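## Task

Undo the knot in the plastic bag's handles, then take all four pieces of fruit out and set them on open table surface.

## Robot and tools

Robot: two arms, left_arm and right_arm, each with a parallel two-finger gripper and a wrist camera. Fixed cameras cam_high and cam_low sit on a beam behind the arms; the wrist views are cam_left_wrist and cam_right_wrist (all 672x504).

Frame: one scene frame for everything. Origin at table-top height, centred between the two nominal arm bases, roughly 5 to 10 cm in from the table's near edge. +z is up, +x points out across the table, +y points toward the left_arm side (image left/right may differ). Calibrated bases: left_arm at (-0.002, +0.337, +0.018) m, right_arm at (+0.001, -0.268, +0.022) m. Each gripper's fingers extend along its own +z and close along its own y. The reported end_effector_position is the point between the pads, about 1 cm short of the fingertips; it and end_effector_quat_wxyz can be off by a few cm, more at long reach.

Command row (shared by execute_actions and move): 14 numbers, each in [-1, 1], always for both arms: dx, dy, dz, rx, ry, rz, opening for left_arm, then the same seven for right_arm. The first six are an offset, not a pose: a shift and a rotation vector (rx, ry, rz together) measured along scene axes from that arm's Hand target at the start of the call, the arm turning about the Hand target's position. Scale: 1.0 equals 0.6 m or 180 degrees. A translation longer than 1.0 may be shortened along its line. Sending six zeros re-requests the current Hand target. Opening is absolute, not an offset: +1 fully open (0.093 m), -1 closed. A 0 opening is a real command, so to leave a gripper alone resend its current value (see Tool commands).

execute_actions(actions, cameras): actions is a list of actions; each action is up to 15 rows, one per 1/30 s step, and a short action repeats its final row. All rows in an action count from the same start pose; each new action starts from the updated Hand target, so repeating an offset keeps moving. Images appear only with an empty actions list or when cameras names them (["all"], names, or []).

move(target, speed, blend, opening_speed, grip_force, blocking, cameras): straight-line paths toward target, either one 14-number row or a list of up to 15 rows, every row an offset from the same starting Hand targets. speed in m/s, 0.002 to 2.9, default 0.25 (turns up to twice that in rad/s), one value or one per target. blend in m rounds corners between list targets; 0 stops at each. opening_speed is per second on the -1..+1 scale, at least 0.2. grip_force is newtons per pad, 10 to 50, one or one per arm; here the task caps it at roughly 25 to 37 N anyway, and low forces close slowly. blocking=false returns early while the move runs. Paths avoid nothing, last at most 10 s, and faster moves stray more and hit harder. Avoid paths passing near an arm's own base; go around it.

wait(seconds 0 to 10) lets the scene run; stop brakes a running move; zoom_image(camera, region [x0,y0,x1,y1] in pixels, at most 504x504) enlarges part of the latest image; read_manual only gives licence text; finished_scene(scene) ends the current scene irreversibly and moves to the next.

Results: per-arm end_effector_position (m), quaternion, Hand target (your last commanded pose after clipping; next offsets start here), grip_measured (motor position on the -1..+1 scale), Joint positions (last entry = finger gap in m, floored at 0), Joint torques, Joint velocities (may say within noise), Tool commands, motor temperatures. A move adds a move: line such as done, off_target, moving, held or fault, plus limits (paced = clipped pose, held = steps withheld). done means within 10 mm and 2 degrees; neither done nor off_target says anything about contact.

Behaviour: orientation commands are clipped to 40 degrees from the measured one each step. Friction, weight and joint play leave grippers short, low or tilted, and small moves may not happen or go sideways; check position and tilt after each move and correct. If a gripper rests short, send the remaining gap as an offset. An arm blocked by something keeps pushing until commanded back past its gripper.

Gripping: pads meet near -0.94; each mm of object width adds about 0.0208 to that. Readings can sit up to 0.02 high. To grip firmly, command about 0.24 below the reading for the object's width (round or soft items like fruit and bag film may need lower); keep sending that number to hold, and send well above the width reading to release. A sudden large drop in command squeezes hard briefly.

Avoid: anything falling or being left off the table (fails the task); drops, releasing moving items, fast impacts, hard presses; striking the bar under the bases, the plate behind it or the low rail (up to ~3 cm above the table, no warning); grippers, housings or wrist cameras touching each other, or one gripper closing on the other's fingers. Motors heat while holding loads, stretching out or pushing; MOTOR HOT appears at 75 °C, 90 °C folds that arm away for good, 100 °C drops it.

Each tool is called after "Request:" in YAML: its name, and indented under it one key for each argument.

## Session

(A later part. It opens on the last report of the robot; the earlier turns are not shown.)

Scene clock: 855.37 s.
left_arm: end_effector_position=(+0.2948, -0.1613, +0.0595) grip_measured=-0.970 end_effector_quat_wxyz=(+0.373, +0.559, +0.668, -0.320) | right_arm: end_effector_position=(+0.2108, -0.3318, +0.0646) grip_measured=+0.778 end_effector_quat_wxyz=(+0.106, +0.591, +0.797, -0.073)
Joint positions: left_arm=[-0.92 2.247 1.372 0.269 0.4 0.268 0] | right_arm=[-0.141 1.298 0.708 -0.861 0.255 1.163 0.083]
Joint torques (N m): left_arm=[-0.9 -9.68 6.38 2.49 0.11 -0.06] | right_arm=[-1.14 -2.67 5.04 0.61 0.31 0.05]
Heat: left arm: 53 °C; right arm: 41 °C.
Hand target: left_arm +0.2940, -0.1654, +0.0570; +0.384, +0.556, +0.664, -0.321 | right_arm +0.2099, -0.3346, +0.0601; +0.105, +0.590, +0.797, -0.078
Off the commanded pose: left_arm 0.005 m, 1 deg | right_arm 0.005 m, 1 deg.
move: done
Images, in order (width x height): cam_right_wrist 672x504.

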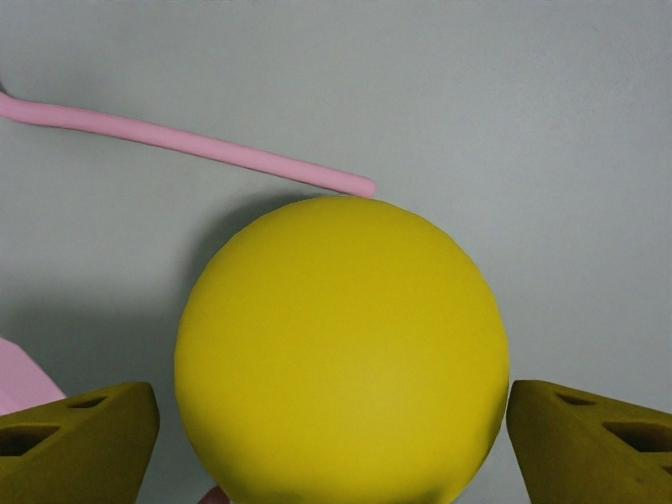

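Request:
move:
  target:
    - [0,0,0,0,0,0,-1,-0.0032,-0.001,-0.033,0,0,0,0.78]
    - [0,0,0,0,0,0,-1,-0.0032,-0.001,-0.033,0,0,0,0.2]
  speed: 0.08
  opening_speed: 0.8
  grip_force: [50, 25]
  cameras: ["cam_right_wrist"]

Scene clock: 862.73 s.
left_arm: end_effector_position=(+0.2948, -0.1613, +0.0595) grip_measured=-0.970 end_effector_quat_wxyz=(+0.373, +0.559, +0.668, -0.320) | right_arm: end_effector_position=(+0.2091, -0.3330, +0.0446) grip_measured=+0.335 end_effector_quat_wxyz=(+0.106, +0.591, +0.796, -0.074)
Joint positions: left_arm=[-0.92 2.247 1.372 0.269 0.4 0.268 0] | right_arm=[-0.149 1.329 0.644 -0.764 0.255 1.157 0.061]
Joint torques (N m): left_arm=[-0.77 -9.61 6.38 2.51 0.1 -0.07] | right_arm=[-1.01 -2.73 5.01 0.63 0.27 0.03]
Heat: left arm: 53 °C; right arm: 40 °C.
Hand target: left_arm +0.2940, -0.1654, +0.0570; +0.384, +0.556, +0.664, -0.321 | right_arm +0.2079, -0.3352, +0.0402; +0.105, +0.590, +0.797, -0.078
Off the commanded pose: left_arm 0.005 m, 1 deg | right_arm 0.005 m, 1 deg.
grip_force (N): 50, 25
move: done
Images, in order (width x height): cam_right_wrist 672x504.

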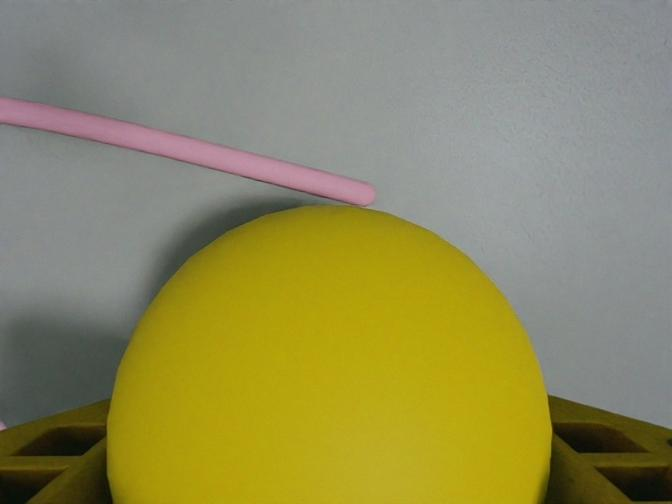

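Request:
move:
  target:
    - [0,0,0,0,0,0,-1,0,0,0.2,0,0,0,0.2]
    - [0,0,0,0,0,0,-1,0.02,-0.2,0.2,0,0,0,0.2]
    - [0,0,0,0,0,0,-1,0.02,-0.2,0.02,0,0,0,0.2]
  speed: 0.15
  blend: 0.03
  cameras: ["cam_right_wrist"]

Scene clock: 869.87 s.
left_arm: end_effector_position=(+0.2948, -0.1613, +0.0595) grip_measured=-0.970 end_effector_quat_wxyz=(+0.373, +0.559, +0.668, -0.320) | right_arm: end_effector_position=(+0.2187, -0.4543, +0.0569) grip_measured=+0.310 end_effector_quat_wxyz=(+0.104, +0.591, +0.795, -0.083)
Joint positions: left_arm=[-0.92 2.247 1.372 0.269 0.4 0.268 0] | right_arm=[-0.642 1.497 0.838 -0.689 0.185 0.659 0.06]
Joint torques (N m): left_arm=[-0.8 -9.58 6.46 2.5 0.1 -0.03] | right_arm=[-1.11 -4.68 5.39 0.83 0.05 -0.01]
Heat: left arm: 53 °C; right arm: 40 °C.
Hand target: left_arm +0.2940, -0.1654, +0.0570; +0.384, +0.556, +0.664, -0.321 | right_arm +0.2199, -0.4552, +0.0522; +0.105, +0.590, +0.797, -0.078
Off the commanded pose: left_arm 0.005 m, 1 deg | right_arm 0.005 m, 1 deg.
grip_force (N): 50, 25
move: done
Images, in order (width x height): cam_right_wrist 672x504.

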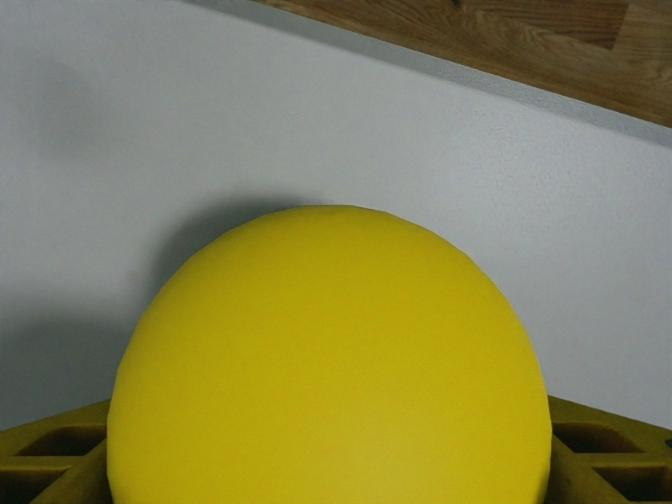

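Request:
move:
  target:
    - [0,0,0,0,0,0,-1,0,0.025,0,0,0,0,0.2]
    - [0,0,0,0,0,0,-1,0,0.025,-0.022,0,0,0,0.2]
    - [0,0,0,0,0,0,-1,0,0.025,-0.022,0,0,0,0.9]
  speed: 0.06
  opening_speed: 0.6
  cameras: ["cam_right_wrist"]

Scene clock: 876.37 s.
left_arm: end_effector_position=(+0.2948, -0.1613, +0.0595) grip_measured=-0.970 end_effector_quat_wxyz=(+0.373, +0.559, +0.668, -0.320) | right_arm: end_effector_position=(+0.2198, -0.4430, +0.0447) grip_measured=+0.897 end_effector_quat_wxyz=(+0.107, +0.589, +0.797, -0.080)
Joint positions: left_arm=[-0.92 2.247 1.372 0.269 0.4 0.268 0] | right_arm=[-0.606 1.497 0.784 -0.636 0.187 0.689 0.088]
Joint torques (N m): left_arm=[-0.79 -9.62 6.37 2.53 0.09 -0.05] | right_arm=[0.34 -4.68 4.81 0.84 0.13 0.22]
Heat: left arm: 54 °C; right arm: 40 °C.
Hand target: left_arm +0.2940, -0.1654, +0.0570; +0.384, +0.556, +0.664, -0.321 | right_arm +0.2199, -0.4403, +0.0391; +0.105, +0.590, +0.797, -0.078
Off the commanded pose: left_arm 0.005 m, 1 deg | right_arm 0.006 m, 0 deg.
grip_force (N): 50, 25
move: done
Images, in order (width x height): cam_right_wrist 672x504.

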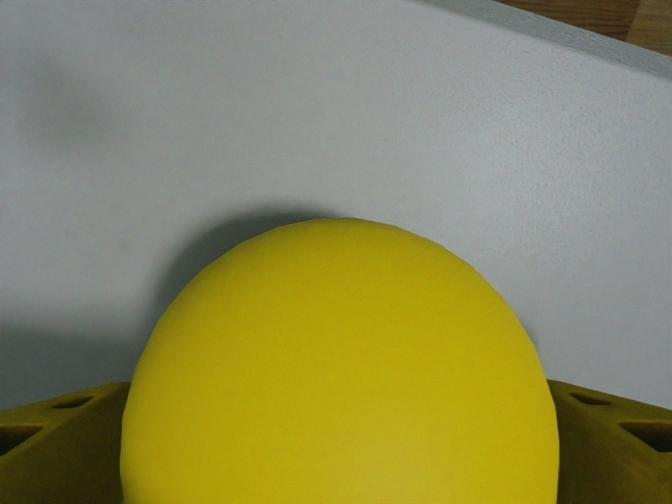

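Request:
move:
  target:
    - [0,0,0,0,0,0,-1,0,0,0.22,0,0,0,1.0]
    - [0,0,0,0,0,0,-1,0.1,0.27,0.22,-0.0134,-0.0281,0.5164,0.78]
  speed: [0.15, 0.4]
  grip_force: 50
  cameras: ["cam_right_wrist", "cam_left_wrist", "cam_high"]

Scene clock: 884.13 s.
left_arm: end_effector_position=(+0.2948, -0.1613, +0.0595) grip_measured=-0.970 end_effector_quat_wxyz=(+0.373, +0.559, +0.668, -0.320) | right_arm: end_effector_position=(+0.2699, -0.2811, +0.1664) grip_measured=+0.782 end_effector_quat_wxyz=(+0.156, -0.161, +0.974, +0.029)
Joint positions: left_arm=[-0.92 2.247 1.372 0.269 0.4 0.268 0] | right_arm=[-0.159 1.28 1.084 -1.079 -0.122 -0.428 0.083]
Joint torques (N m): left_arm=[-0.8 -9.54 6.35 2.5 0.1 -0.07] | right_arm=[0.35 -3.21 8.42 0.99 -0.24 0.04]
Heat: left arm: 54 °C; right arm: 40 °C.
Hand target: left_arm +0.2940, -0.1654, +0.0570; +0.384, +0.556, +0.664, -0.321 | right_arm +0.2800, -0.2783, +0.1711; +0.172, -0.171, +0.970, +0.031
Off the commanded pose: left_arm 0.005 m, 1 deg | right_arm 0.011 m, 2 deg.
move: off_target (right_arm); target 2's new opening was sent with right_arm's hand 0.011 m and 2 deg from that target
Images, in order (width x height): cam_high 672x504, cam_left_wrist 672x504, cam_right_wrist 672x504.

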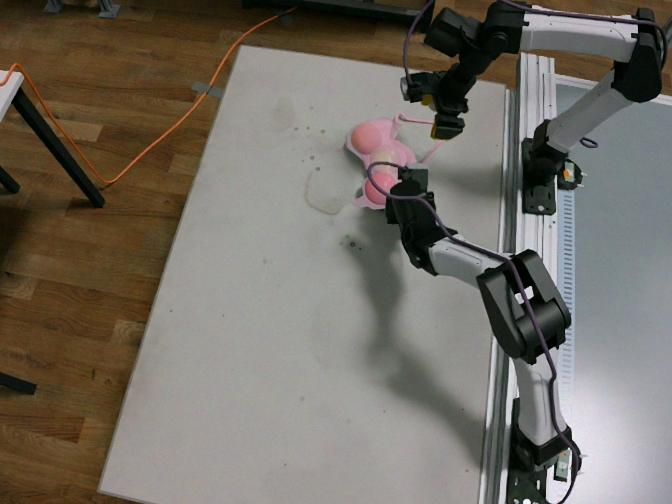

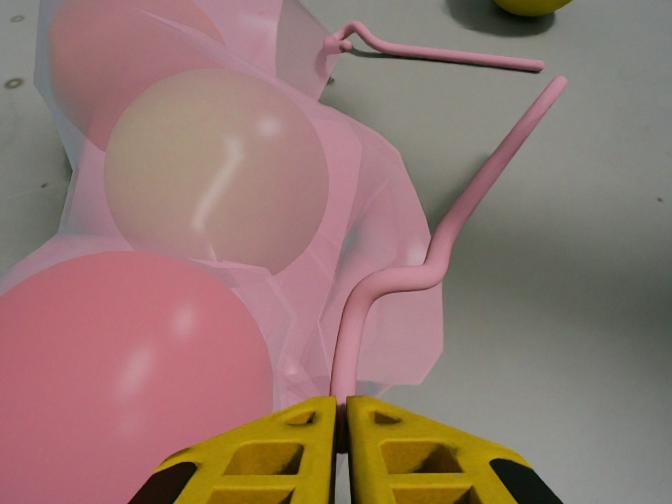

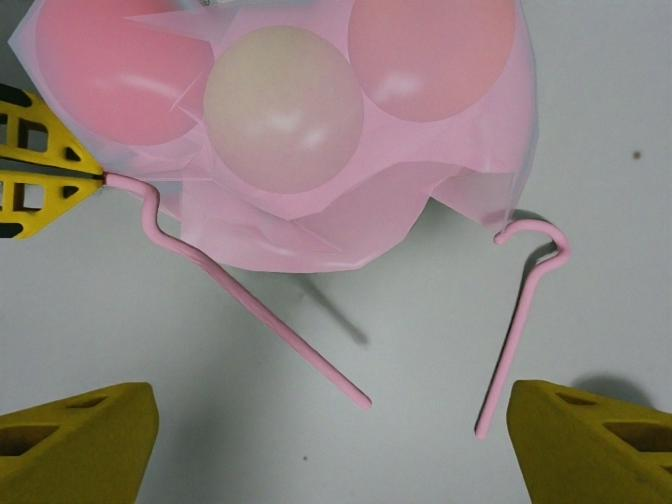

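Request:
move:
  target:
    - [0,0,0,0,0,0,-1,0.05,0.03,0.05,-0.01,0.02,0.01,0.3]
    - [0,0,0,0,0,0,-1,0.2583,0.1522,0.03,-0.0324,0.0768,0.0276,-1]
    - [0,0,0,0,0,0,-1,0.2583,0.1522,-0.17,-0.0324,0.0768,0.0276,-1]
  speed: 0.2
  blend: 0.02
  cameras: ["cam_right_wrist", "cam_left_wrist"]

Scene clock: 900.93 s.
left_arm: end_effector_position=(+0.2948, -0.1613, +0.0595) grip_measured=-0.970 end_effector_quat_wxyz=(+0.373, +0.559, +0.668, -0.320) | right_arm: end_effector_position=(+0.4333, -0.1870, +0.0661) grip_measured=-0.983 end_effector_quat_wxyz=(+0.033, -0.217, +0.976, +0.012)
Joint positions: left_arm=[-0.92 2.247 1.372 0.269 0.4 0.268 0] | right_arm=[0.141 2.19 1.788 -1.099 -0.006 -0.254 0]
Joint torques (N m): left_arm=[-0.84 -9.59 6.34 2.5 0.08 -0.05] | right_arm=[-0.14 -12.82 5.08 0.53 0.02 0.22]
Heat: left arm: 54 °C; right arm: 41 °C.
Hand target: left_arm +0.2940, -0.1654, +0.0570; +0.384, +0.556, +0.664, -0.321 | right_arm +0.4349, -0.1869, +0.0691; +0.043, -0.216, +0.975, +0.009
Off the commanded pose: left_arm 0.005 m, 1 deg | right_arm 0.003 m, 1 deg.
move: done; blend cut to 0 m at target 2
Images, in order (width x height): cam_left_wrist 672x504, cam_right_wrist 672x504.

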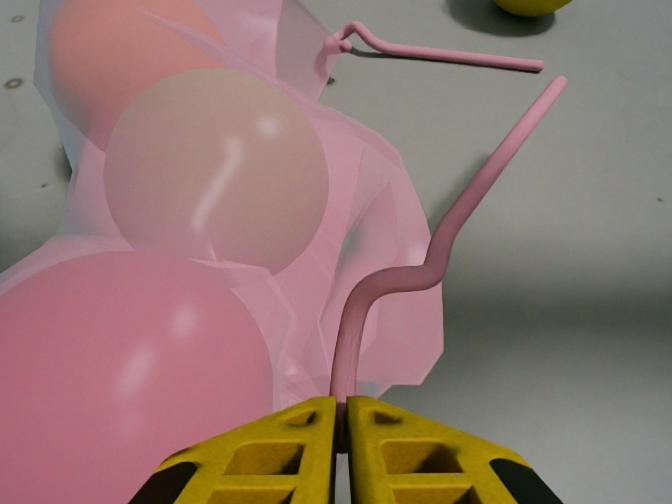

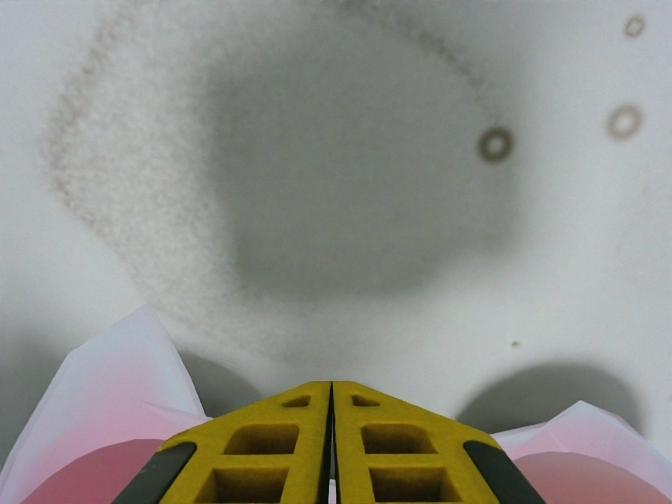

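Request:
move:
  target:
    - [0,0,0,0,0,0,-1,-0.03,-0.014,-0.015,0,0,0,-1]
    - [0,0,0,0,0,0,-1,-0.1057,-0.0493,-0.012,0,0,0,-1]
  speed: 0.06
  blend: 0.01
  cameras: ["cam_right_wrist", "cam_left_wrist"]

Scene clock: 906.13 s.
left_arm: end_effector_position=(+0.2922, -0.1629, +0.0595) grip_measured=-0.970 end_effector_quat_wxyz=(+0.372, +0.561, +0.666, -0.321) | right_arm: end_effector_position=(+0.3791, -0.2185, +0.0514) grip_measured=-0.983 end_effector_quat_wxyz=(+0.041, -0.210, +0.977, +0.002)
Joint positions: left_arm=[-0.925 2.247 1.372 0.269 0.4 0.268 0] | right_arm=[0.093 1.967 1.388 -0.906 0.01 -0.288 0]
Joint torques (N m): left_arm=[-0.4 -9.55 6.41 2.51 0.09 -0.06] | right_arm=[-0.05 -13.15 4.59 0.23 -0.14 0.05]
Heat: left arm: 54 °C; right arm: 44 °C.
Hand target: left_arm +0.2939, -0.1654, +0.0570; +0.383, +0.556, +0.664, -0.321 | right_arm +0.3714, -0.2164, +0.0619; +0.043, -0.216, +0.975, +0.009
Off the commanded pose: left_arm 0.004 m, 1 deg | right_arm 0.013 m, 1 deg.
move: off_target (right_arm)
Images, in order (width x height): cam_left_wrist 672x504, cam_right_wrist 672x504.

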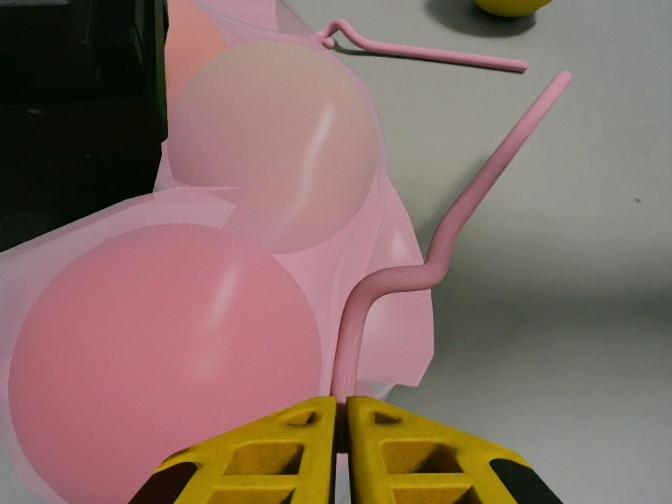

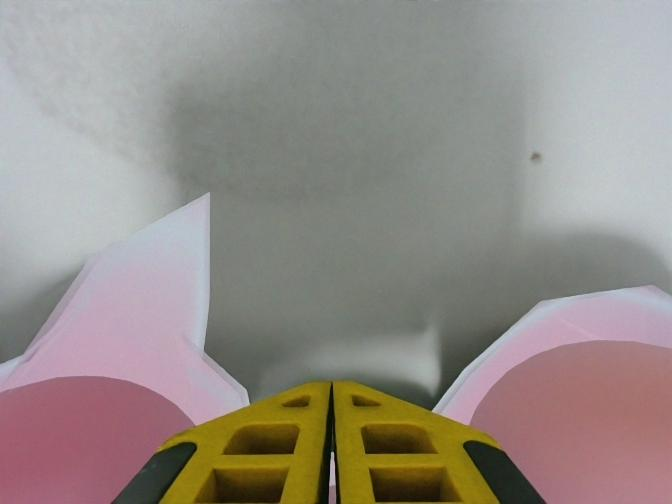

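Request:
move:
  target: [0,0,0,0,0,0,-1,-0.0377,-0.0176,0.003,0,0,0,-1]
  speed: 0.05
  cameras: ["cam_right_wrist", "cam_left_wrist"]

Scene clock: 913.07 s.
left_arm: end_effector_position=(+0.2917, -0.1623, +0.0585) grip_measured=-0.970 end_effector_quat_wxyz=(+0.371, +0.561, +0.667, -0.321) | right_arm: end_effector_position=(+0.3603, -0.2301, +0.0563) grip_measured=-0.983 end_effector_quat_wxyz=(+0.049, -0.209, +0.977, -0.002)
Joint positions: left_arm=[-0.925 2.247 1.37 0.269 0.4 0.268 0] | right_arm=[0.07 1.875 1.281 -0.873 0.015 -0.309 0]
Joint torques (N m): left_arm=[-0.44 -9.61 6.65 2.51 0.11 -0.04] | right_arm=[-0.08 -11.92 4.44 0.14 -0.24 0.04]
Heat: left arm: 54 °C; right arm: 46 °C.
Hand target: left_arm +0.2939, -0.1654, +0.0569; +0.383, +0.556, +0.664, -0.321 | right_arm +0.3488, -0.2271, +0.0637; +0.043, -0.216, +0.975, +0.009
Off the commanded pose: left_arm 0.004 m, 2 deg | right_arm 0.014 m, 2 deg.
move: off_target (right_arm)
Images, in order (width x height): cam_left_wrist 672x504, cam_right_wrist 672x504.

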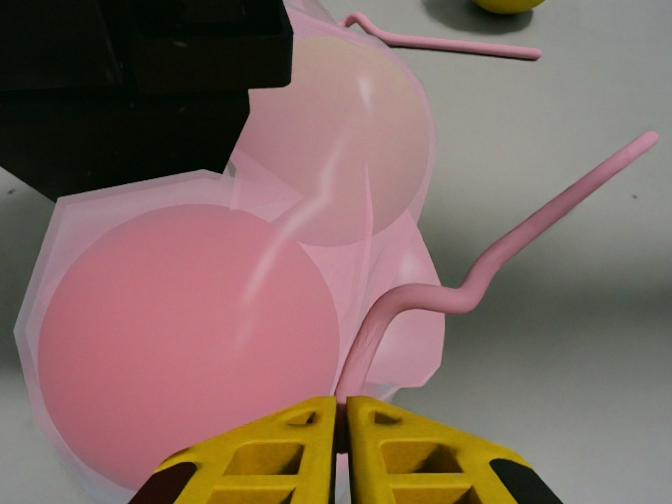

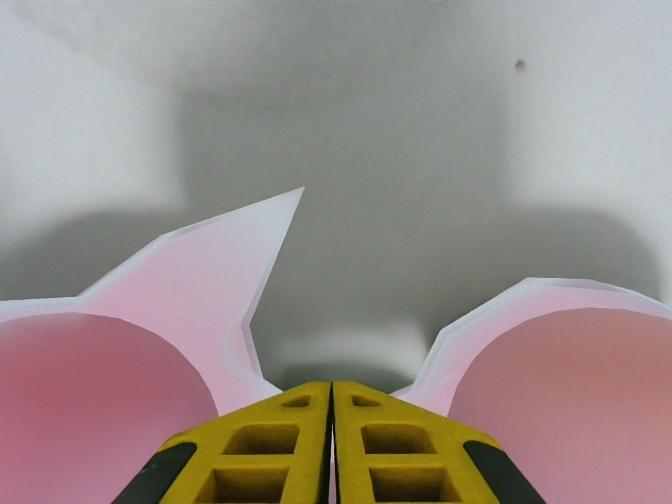

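Request:
execute_actions:
  actions: []
  cameras: ["cam_high", "cam_low"]

Request:
zoom_image:
  camera: "cam_low"
  region: [230, 170, 430, 310]

Request:
zoom_image:
  camera: "cam_high"
  region: [320, 70, 500, 230]

Scene clock: 917.37 s.
left_arm: end_effector_position=(+0.2917, -0.1623, +0.0585) grip_measured=-0.970 end_effector_quat_wxyz=(+0.371, +0.561, +0.667, -0.321) | right_arm: end_effector_position=(+0.3603, -0.2301, +0.0563) grip_measured=-0.983 end_effector_quat_wxyz=(+0.049, -0.209, +0.977, -0.002)
Joint positions: left_arm=[-0.925 2.247 1.37 0.269 0.4 0.268 0] | right_arm=[0.07 1.875 1.281 -0.873 0.015 -0.31 0]
Joint velocities: within noise
Joint torques (N m): left_arm=[-0.49 -9.58 6.56 2.52 0.1 -0.06] | right_arm=[-0.06 -11.92 4.53 0.14 -0.23 0.02]
Motor temperatures (°C): left_arm=[22 48 50 55 21 24 23] | right_arm=[24 48 40 26 25 26 25]
Heat: left arm: 55 °C; right arm: 48 °C.
Hand target: left_arm +0.2939, -0.1654, +0.0569; +0.383, +0.556, +0.664, -0.321 | right_arm +0.3488, -0.2271, +0.0637; +0.043, -0.216, +0.975, +0.009
Tool commands: left_gripper/opening=-1.0 right_gripper/opening=-1.0
Off the commanded pose: left_arm 0.004 m, 2 deg | right_arm 0.014 m, 2 deg.
Images, in order (width x height): cam_high 672x504, cam_low 672x504.

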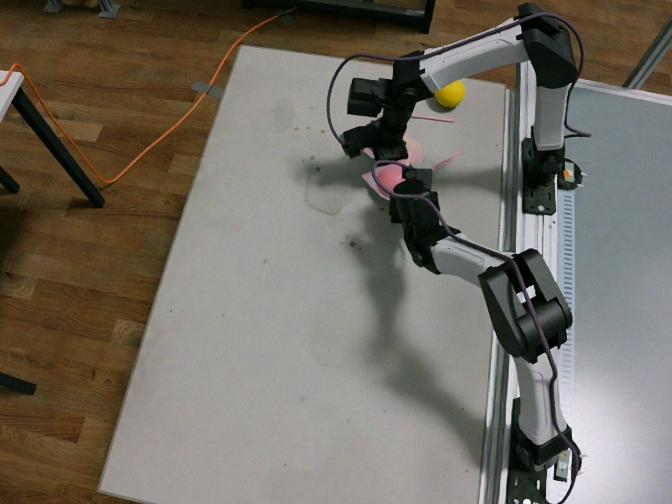

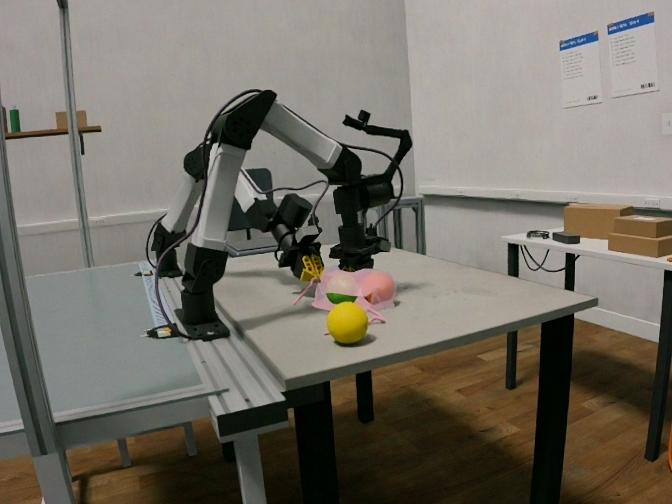

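Scaled by 2.520 from the camera's 672x504 image, which has a finer 960x720 frame.

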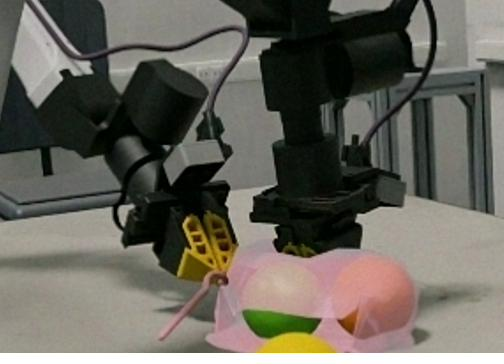

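Scaled by 2.800 from the camera's 672x504 image, which has a finer 960x720 frame.

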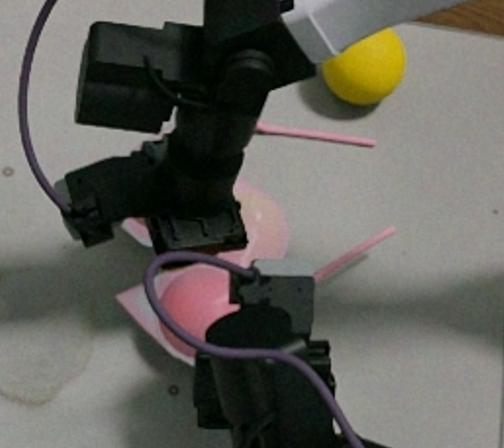

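Request:
move:
  target:
    - [0,0,0,0,0,0,-1,0.03,0.014,0.06,0,0,0,-1]
    - [0,0,0,0,0,0,-1,0.01,0.005,0.25,0,0,0,-1]
    - [0,0.017,0.12,0,0,0,-1,-0.148,-0.0965,0.2105,0.0324,-0.0768,-0.0276,0.5]
  speed: 0.15
  blend: 0.02
  cameras: ["cam_right_wrist", "cam_left_wrist"]

Scene clock: 935.93 s.
left_arm: end_effector_position=(+0.2898, -0.1571, +0.1119) grip_measured=-0.970 end_effector_quat_wxyz=(+0.381, +0.559, +0.662, -0.322) | right_arm: end_effector_position=(+0.2577, -0.2849, +0.1887) grip_measured=+0.497 end_effector_quat_wxyz=(+0.157, -0.168, +0.973, +0.030)
Joint positions: left_arm=[-0.924 2.121 1.383 0.152 0.4 0.268 0] | right_arm=[-0.185 1.242 1.147 -1.182 -0.134 -0.468 0.069]
Joint torques (N m): left_arm=[0.32 -12.33 9.99 1.55 0.21 0.02] | right_arm=[-1.14 -4.97 5.53 1.01 -0.24 0.05]
Heat: left arm: 54 °C; right arm: 52 °C.
Hand target: left_arm +0.2939, -0.1553, +0.1292; +0.384, +0.556, +0.663, -0.321 | right_arm +0.2599, -0.2849, +0.1899; +0.171, -0.171, +0.970, +0.031
Off the commanded pose: left_arm 0.018 m, 0 deg | right_arm 0.003 m, 2 deg.
move: off_target (left_arm)
Images, in order (width x height): cam_left_wrist 672x504, cam_right_wrist 672x504.

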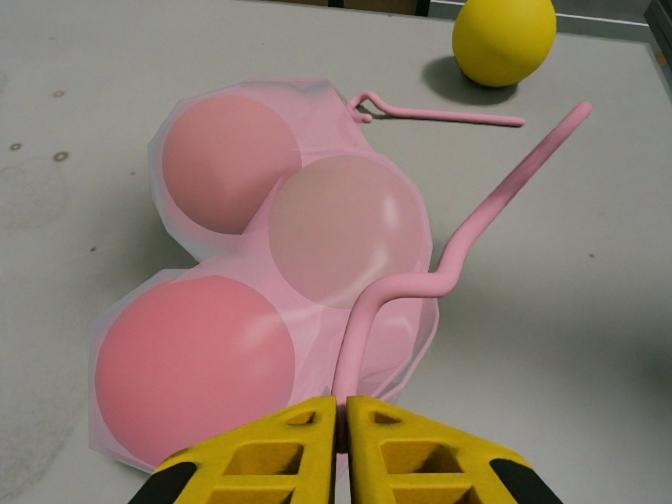

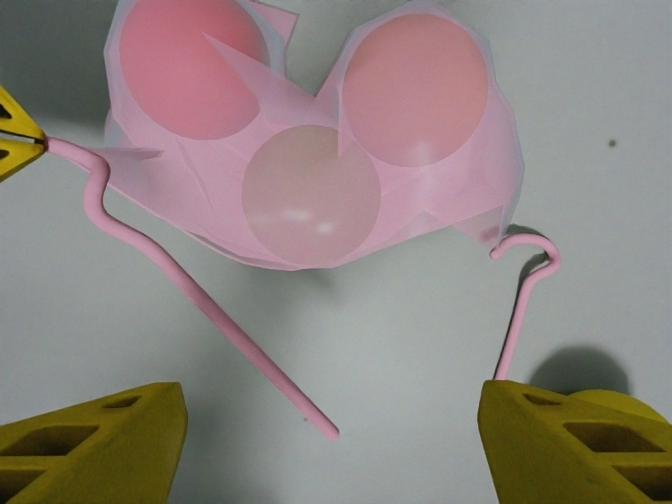

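Request:
zoom_image:
  camera: "cam_right_wrist"
  region: [80, 110, 530, 290]

Request:
zoom_image:
  camera: "cam_left_wrist"
  region: [230, 80, 480, 420]

Scaled by 1.120 from the camera's 672x504 image, which has a finer 960x720 frame.

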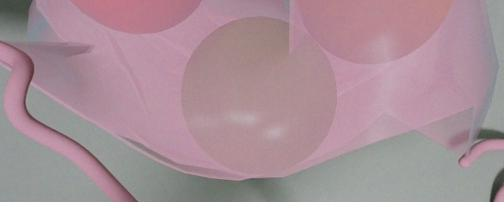

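Scaled by 1.482 from the camera's 672x504 image, which has a finer 960x720 frame.

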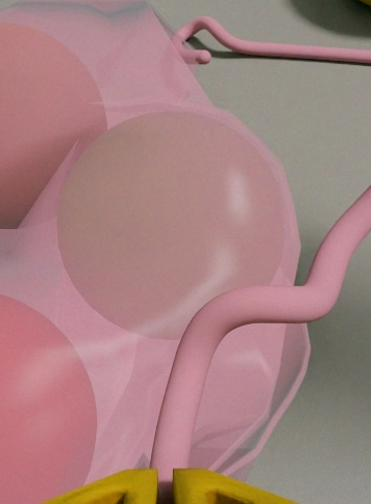

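Request:
move:
  target: [0.03,-0.008,0.16,0,0,0,-1,0,0,0,0,0,0,0.5]
  speed: 0.12
  cameras: ["cam_right_wrist", "cam_left_wrist"]

Scene clock: 955.37 s.
left_arm: end_effector_position=(+0.3143, -0.1638, +0.2087) grip_measured=-0.970 end_effector_quat_wxyz=(+0.385, +0.551, +0.668, -0.318) | right_arm: end_effector_position=(+0.2577, -0.2849, +0.1887) grip_measured=+0.497 end_effector_quat_wxyz=(+0.157, -0.168, +0.973, +0.030)
Joint positions: left_arm=[-0.9 2.077 1.722 -0.231 0.4 0.268 0] | right_arm=[-0.185 1.242 1.147 -1.182 -0.134 -0.468 0.069]
Joint torques (N m): left_arm=[0.17 -11.93 11 1.56 0.41 0.15] | right_arm=[-1.07 -4.86 5.67 1.01 -0.26 0.02]
Motor temperatures (°C): left_arm=[22 47 53 50 21 24 23] | right_arm=[24 46 39 27 25 26 24]
Heat: left arm: 53 °C; right arm: 46 °C.
Hand target: left_arm +0.3120, -0.1601, +0.2250; +0.384, +0.556, +0.664, -0.321 | right_arm +0.2599, -0.2849, +0.1899; +0.171, -0.171, +0.970, +0.031
Off the commanded pose: left_arm 0.017 m, 1 deg | right_arm 0.003 m, 2 deg.
move: off_target (left_arm)
Images, in order (width x height): cam_left_wrist 672x504, cam_right_wrist 672x504.

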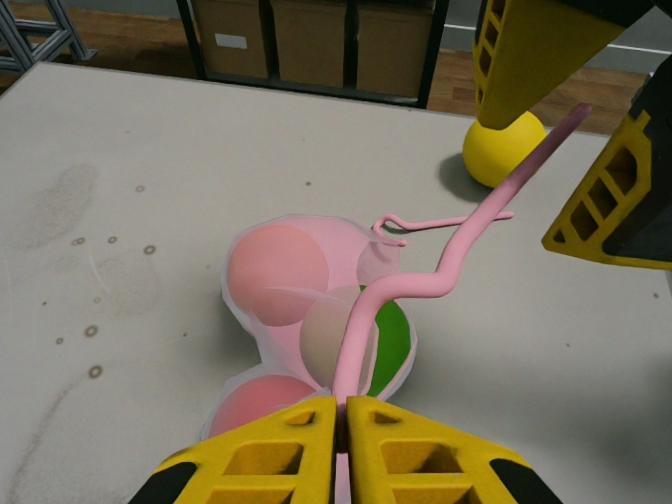

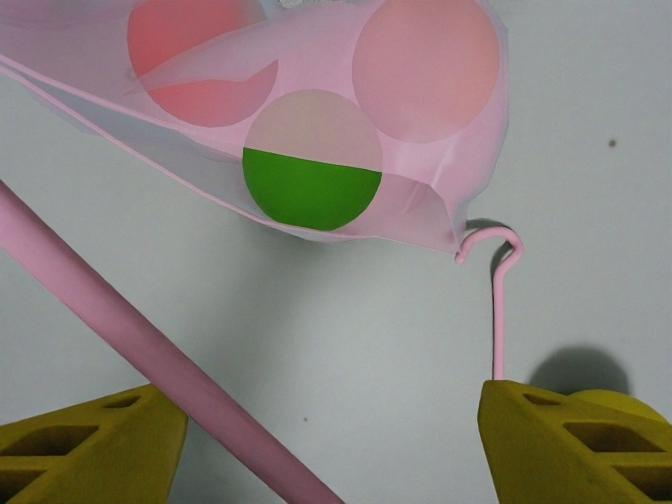

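Request:
move:
  target: [0.065,0.008,0.03,0,0,0,-1,0,0,0,0,0,0,0.78]
  speed: 0.12
  cameras: ["cam_right_wrist", "cam_left_wrist"]

Scene clock: 960.47 s.
left_arm: end_effector_position=(+0.3562, -0.1538, +0.2482) grip_measured=-0.970 end_effector_quat_wxyz=(+0.402, +0.546, +0.663, -0.317) | right_arm: end_effector_position=(+0.2578, -0.2849, +0.1888) grip_measured=+0.777 end_effector_quat_wxyz=(+0.158, -0.168, +0.973, +0.030)
Joint positions: left_arm=[-0.823 2.137 1.949 -0.378 0.453 0.308 0] | right_arm=[-0.185 1.242 1.147 -1.181 -0.134 -0.468 0.083]
Joint torques (N m): left_arm=[-0.42 -9.57 11.08 1.54 0.47 0.17] | right_arm=[-1.07 -4.75 5.41 1 -0.25 0.02]
Heat: left arm: 53 °C; right arm: 46 °C.
Hand target: left_arm +0.3509, -0.1553, +0.2431; +0.384, +0.556, +0.664, -0.321 | right_arm +0.2600, -0.2849, +0.1899; +0.171, -0.171, +0.970, +0.031
Off the commanded pose: left_arm 0.008 m, 3 deg | right_arm 0.002 m, 2 deg.
move: off_target (left_arm)
Images, in order (width x height): cam_left_wrist 672x504, cam_right_wrist 672x504.

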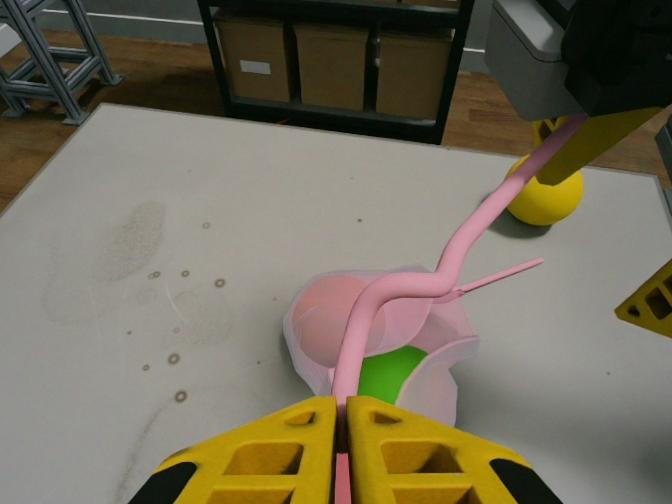

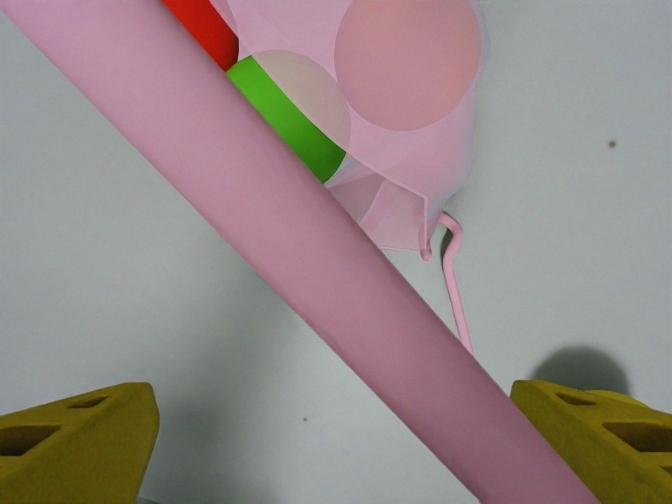

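Request:
move:
  target:
    - [-0.065,-0.008,-0.03,0,0,0,-1,0,0,0.05,0,0,0,0.78]
    - [-0.105,-0.011,-0.3085,0,0,0,-1,0,0,0.05,0,0,0,0.78]
  speed: 0.12
  blend: 0.01
  cameras: ["cam_right_wrist", "cam_left_wrist"]

Scene clock: 977.43 s.
left_arm: end_effector_position=(+0.2880, -0.1577, +0.0600) grip_measured=-0.970 end_effector_quat_wxyz=(+0.372, +0.562, +0.666, -0.321) | right_arm: end_effector_position=(+0.2610, -0.2858, +0.2147) grip_measured=+0.777 end_effector_quat_wxyz=(+0.173, -0.169, +0.970, +0.025)
Joint positions: left_arm=[-0.925 2.226 1.337 0.282 0.403 0.27 0] | right_arm=[-0.185 1.242 1.242 -1.243 -0.135 -0.468 0.083]
Joint torques (N m): left_arm=[-0.92 -9.44 6.34 2.51 -0.02 -0.11] | right_arm=[-0.8 -3.15 8.83 0.6 -0.22 0.05]
Motor temperatures (°C): left_arm=[22 47 56 50 21 24 23] | right_arm=[24 43 39 28 25 26 24]
Heat: left arm: 56 °C; right arm: 43 °C.
Hand target: left_arm +0.2880, -0.1618, +0.0578; +0.383, +0.556, +0.664, -0.321 | right_arm +0.2600, -0.2849, +0.2199; +0.172, -0.171, +0.970, +0.031
Off the commanded pose: left_arm 0.005 m, 2 deg | right_arm 0.005 m, 1 deg.
move: done
Images, in order (width x height): cam_left_wrist 672x504, cam_right_wrist 672x504.

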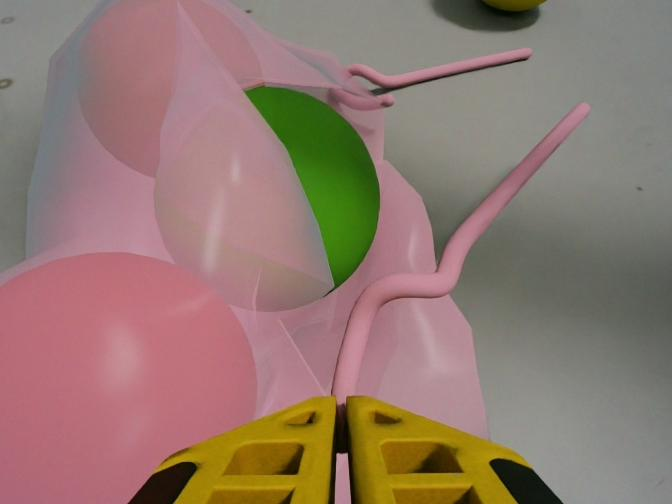

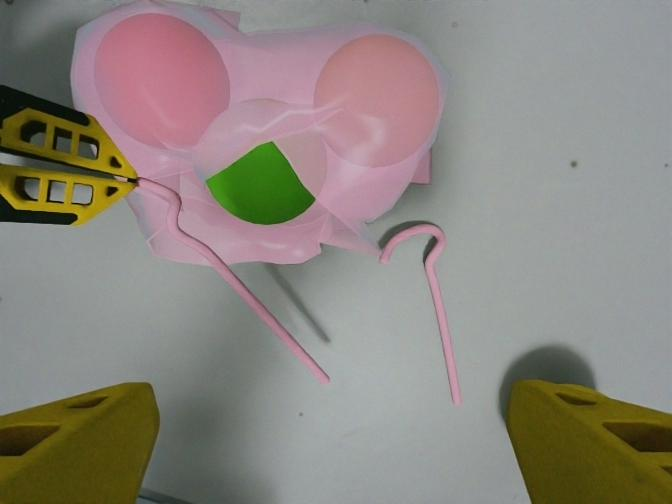

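Request:
move:
  target:
    - [0,0,0,0,0,0,-1,0.0667,0.0417,0.0167,0,0,0,0.3]
    - [0,0,0,0,0,0,-1,0.2583,0.1748,-0.0667,-0.0324,0.0768,0.0276,-1]
    - [0,0,0,0,0,0,-1,0.2583,0.1748,-0.268,-0.0324,0.0768,0.0276,-1]
  speed: 0.2
  blend: 0.02
  cameras: ["cam_right_wrist", "cam_left_wrist"]

Scene clock: 994.20 s.
left_arm: end_effector_position=(+0.2880, -0.1577, +0.0602) grip_measured=-0.970 end_effector_quat_wxyz=(+0.372, +0.562, +0.665, -0.322) | right_arm: end_effector_position=(+0.4145, -0.1798, +0.0688) grip_measured=-0.983 end_effector_quat_wxyz=(+0.048, -0.217, +0.975, +0.012)
Joint positions: left_arm=[-0.925 2.226 1.337 0.283 0.403 0.27 0] | right_arm=[0.167 2.092 1.642 -1.021 -0.004 -0.228 0]
Joint torques (N m): left_arm=[-0.92 -9.43 6.35 2.53 0.01 -0.11] | right_arm=[-0.25 -9.4 5.33 0.63 0.09 0.13]
Heat: left arm: 53 °C; right arm: 42 °C.
Hand target: left_arm +0.2880, -0.1618, +0.0579; +0.384, +0.556, +0.664, -0.321 | right_arm +0.4150, -0.1801, +0.0591; +0.043, -0.216, +0.975, +0.009
Off the commanded pose: left_arm 0.005 m, 1 deg | right_arm 0.010 m, 1 deg.
move: done; blend cut to 0 m at target 2
Images, in order (width x height): cam_left_wrist 672x504, cam_right_wrist 672x504.

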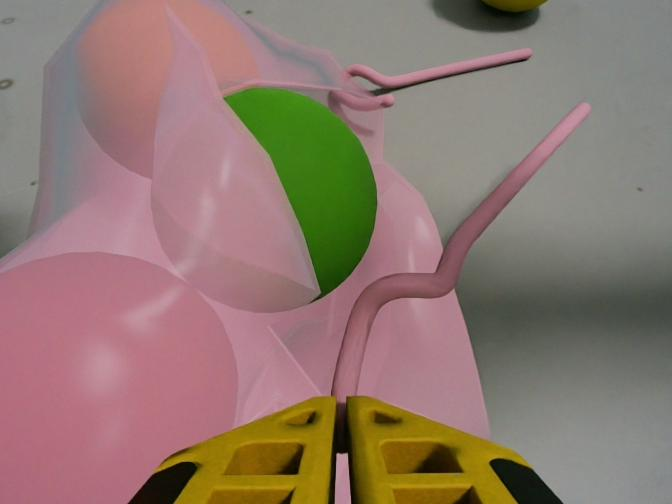

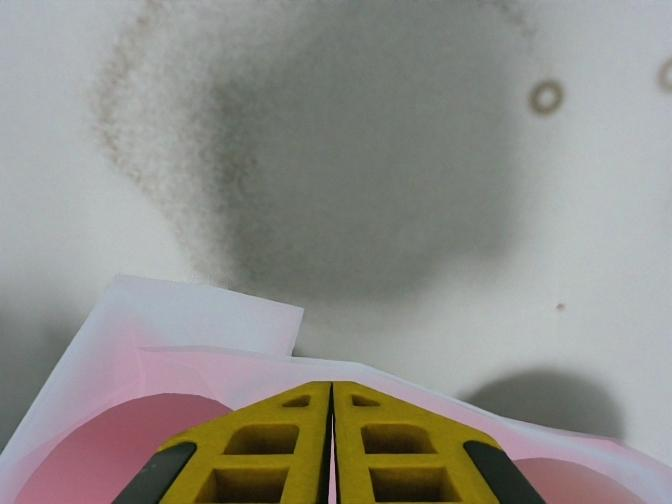

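Request:
move:
  target:
    - [0,0,0,0,0,0,-1,-0.03,-0.014,-0.012,0,0,0,-1]
    - [0,0,0,0,0,0,-1,-0.0982,-0.0458,-0.008,0,0,0,-1]
  speed: 0.06
  blend: 0.01
  cameras: ["cam_right_wrist", "cam_left_wrist"]

Scene clock: 998.73 s.
left_arm: end_effector_position=(+0.2838, -0.1586, +0.0583) grip_measured=-0.970 end_effector_quat_wxyz=(+0.369, +0.563, +0.665, -0.323) | right_arm: end_effector_position=(+0.3728, -0.2116, +0.0485) grip_measured=-0.983 end_effector_quat_wxyz=(+0.059, -0.207, +0.977, -0.004)
Joint positions: left_arm=[-0.932 2.226 1.331 0.285 0.403 0.268 0] | right_arm=[0.119 1.923 1.308 -0.834 0.025 -0.257 0]
Joint torques (N m): left_arm=[-0.4 -9.44 6.83 2.48 0.02 -0.1] | right_arm=[0.17 -12.18 4.33 0.11 -0.25 0.06]
Heat: left arm: 53 °C; right arm: 43 °C.
Hand target: left_arm +0.2878, -0.1619, +0.0579; +0.384, +0.556, +0.664, -0.321 | right_arm +0.3560, -0.2076, +0.0543; +0.043, -0.216, +0.975, +0.009
Off the commanded pose: left_arm 0.005 m, 2 deg | right_arm 0.018 m, 3 deg.
move: off_target (right_arm)
Images, in order (width x height): cam_left_wrist 672x504, cam_right_wrist 672x504.

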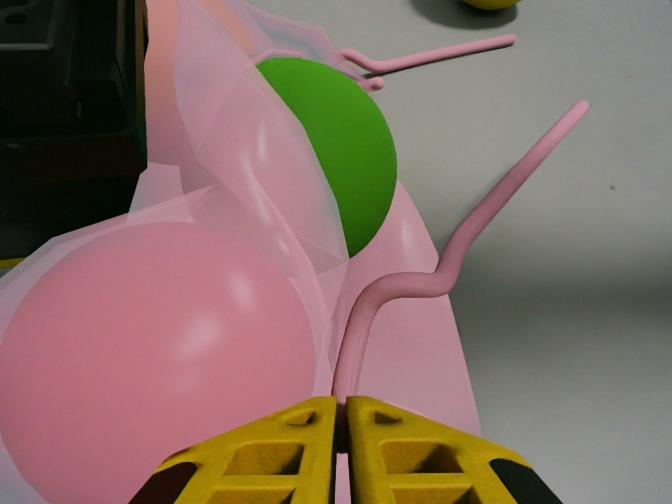

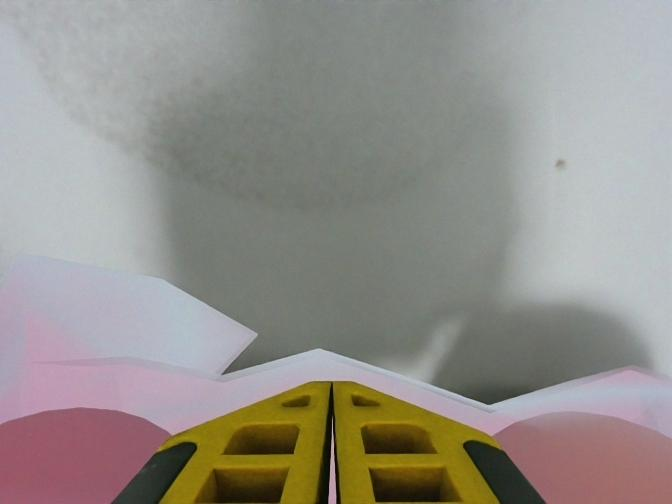

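Request:
move:
  target: [0,0,0,0,0,0,-1,-0.0453,-0.0211,0.004,0,0,0,-1]
  speed: 0.05
  cameras: ["cam_right_wrist", "cam_left_wrist"]

Scene clock: 1002.30 s.
left_arm: end_effector_position=(+0.2827, -0.1577, +0.0567) grip_measured=-0.970 end_effector_quat_wxyz=(+0.367, +0.564, +0.666, -0.323) | right_arm: end_effector_position=(+0.3495, -0.2287, +0.0526) grip_measured=-0.983 end_effector_quat_wxyz=(+0.064, -0.204, +0.977, -0.015)
Joint positions: left_arm=[-0.932 2.226 1.327 0.285 0.405 0.268 0] | right_arm=[0.091 1.816 1.182 -0.801 0.042 -0.282 0]
Joint torques (N m): left_arm=[-0.36 -9.43 6.98 2.49 -0.01 -0.1] | right_arm=[0.55 -11.26 4.26 0.03 -0.43 0.04]
Heat: left arm: 53 °C; right arm: 44 °C.
Hand target: left_arm +0.2878, -0.1618, +0.0578; +0.383, +0.556, +0.664, -0.321 | right_arm +0.3289, -0.2203, +0.0567; +0.043, -0.216, +0.975, +0.009
Off the commanded pose: left_arm 0.007 m, 2 deg | right_arm 0.023 m, 4 deg.
move: off_target (right_arm)
Images, in order (width x height): cam_left_wrist 672x504, cam_right_wrist 672x504.

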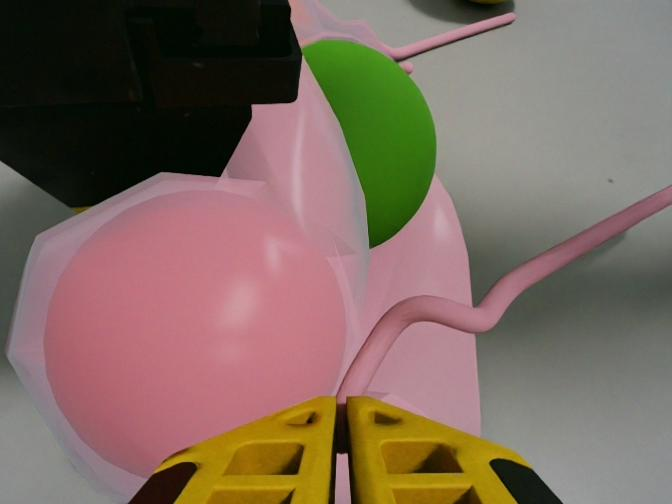

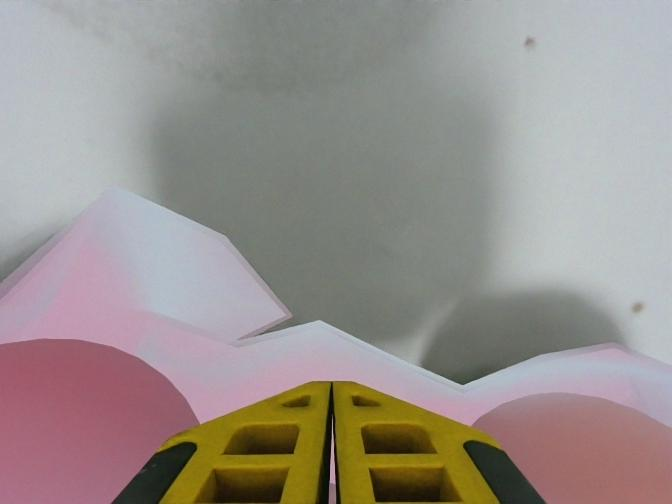

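Request:
move:
  target: [0,0,0,0,0,0,-1,-0.05,-0.0233,0.003,0,0,0,-1]
  speed: 0.05
  cameras: ["cam_right_wrist", "cam_left_wrist", "cam_low"]

Scene clock: 1005.17 s.
left_arm: end_effector_position=(+0.2817, -0.1565, +0.0534) grip_measured=-0.970 end_effector_quat_wxyz=(+0.364, +0.564, +0.667, -0.323) | right_arm: end_effector_position=(+0.3207, -0.2447, +0.0581) grip_measured=-0.983 end_effector_quat_wxyz=(+0.068, -0.200, +0.977, -0.020)
Joint positions: left_arm=[-0.932 2.229 1.322 0.285 0.405 0.268 0] | right_arm=[0.056 1.692 1.055 -0.789 0.047 -0.308 0]
Joint torques (N m): left_arm=[-0.36 -9.68 7.43 2.48 -0.01 -0.1] | right_arm=[0.51 -9.44 4.15 -0.01 -0.51 0.01]
Heat: left arm: 53 °C; right arm: 44 °C.
Hand target: left_arm +0.2878, -0.1618, +0.0579; +0.384, +0.556, +0.664, -0.321 | right_arm +0.2989, -0.2342, +0.0586; +0.043, -0.216, +0.975, +0.009
Off the commanded pose: left_arm 0.009 m, 2 deg | right_arm 0.024 m, 5 deg.
move: off_target (right_arm)
Images, in order (width x height): cam_low 672x504, cam_left_wrist 672x504, cam_right_wrist 672x504.

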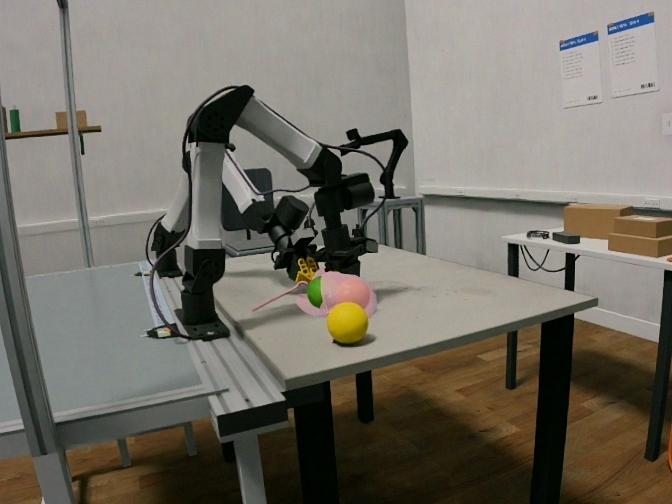

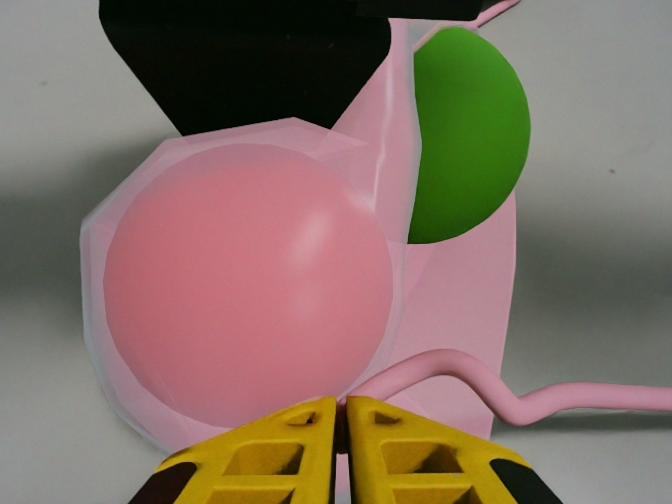

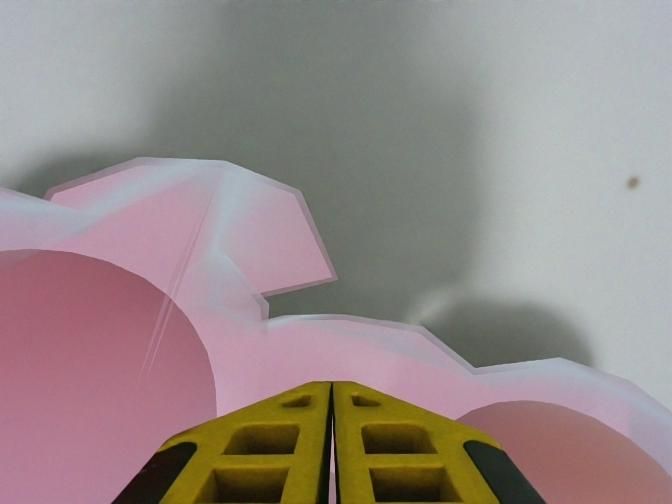

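Request:
move:
  target: [0,0,0,0,0,0,-1,-0.03,-0.015,0.003,0,0,0,-1]
  speed: 0.03
  cameras: ["cam_left_wrist"]

Scene clock: 1010.67 s.
left_arm: end_effector_position=(+0.2828, -0.1560, +0.0532) grip_measured=-0.970 end_effector_quat_wxyz=(+0.364, +0.564, +0.668, -0.321) | right_arm: end_effector_position=(+0.2988, -0.2532, +0.0597) grip_measured=-0.983 end_effector_quat_wxyz=(+0.061, -0.202, +0.977, -0.021)
Joint positions: left_arm=[-0.931 2.229 1.322 0.285 0.401 0.268 0] | right_arm=[0.035 1.617 0.982 -0.802 0.047 -0.333 0]
Joint torques (N m): left_arm=[-0.4 -9.61 7.53 2.51 0.02 -0.08] | right_arm=[0.24 -8.65 4.44 0.07 -0.53 -0.06]
Motor temperatures (°C): left_arm=[22 46 51 53 21 24 23] | right_arm=[24 45 39 26 25 26 24]
Heat: left arm: 53 °C; right arm: 45 °C.
Hand target: left_arm +0.2880, -0.1618, +0.0579; +0.384, +0.556, +0.664, -0.321 | right_arm +0.2810, -0.2432, +0.0604; +0.043, -0.216, +0.975, +0.009
Off the commanded pose: left_arm 0.009 m, 2 deg | right_arm 0.021 m, 4 deg.
move: off_target (right_arm)
Images, in order (width x height): cam_left_wrist 672x504.

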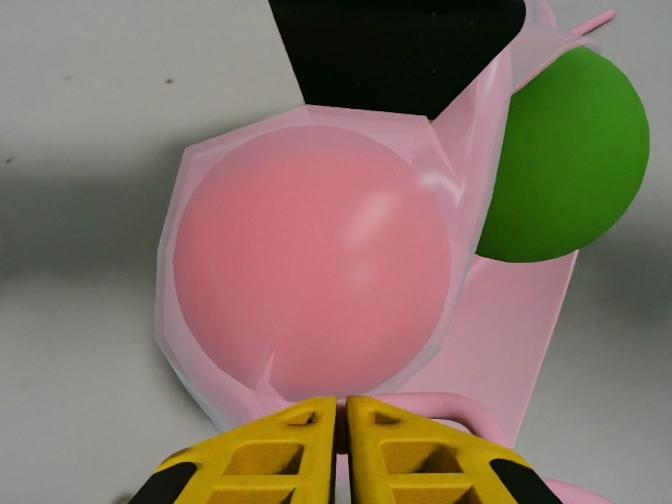

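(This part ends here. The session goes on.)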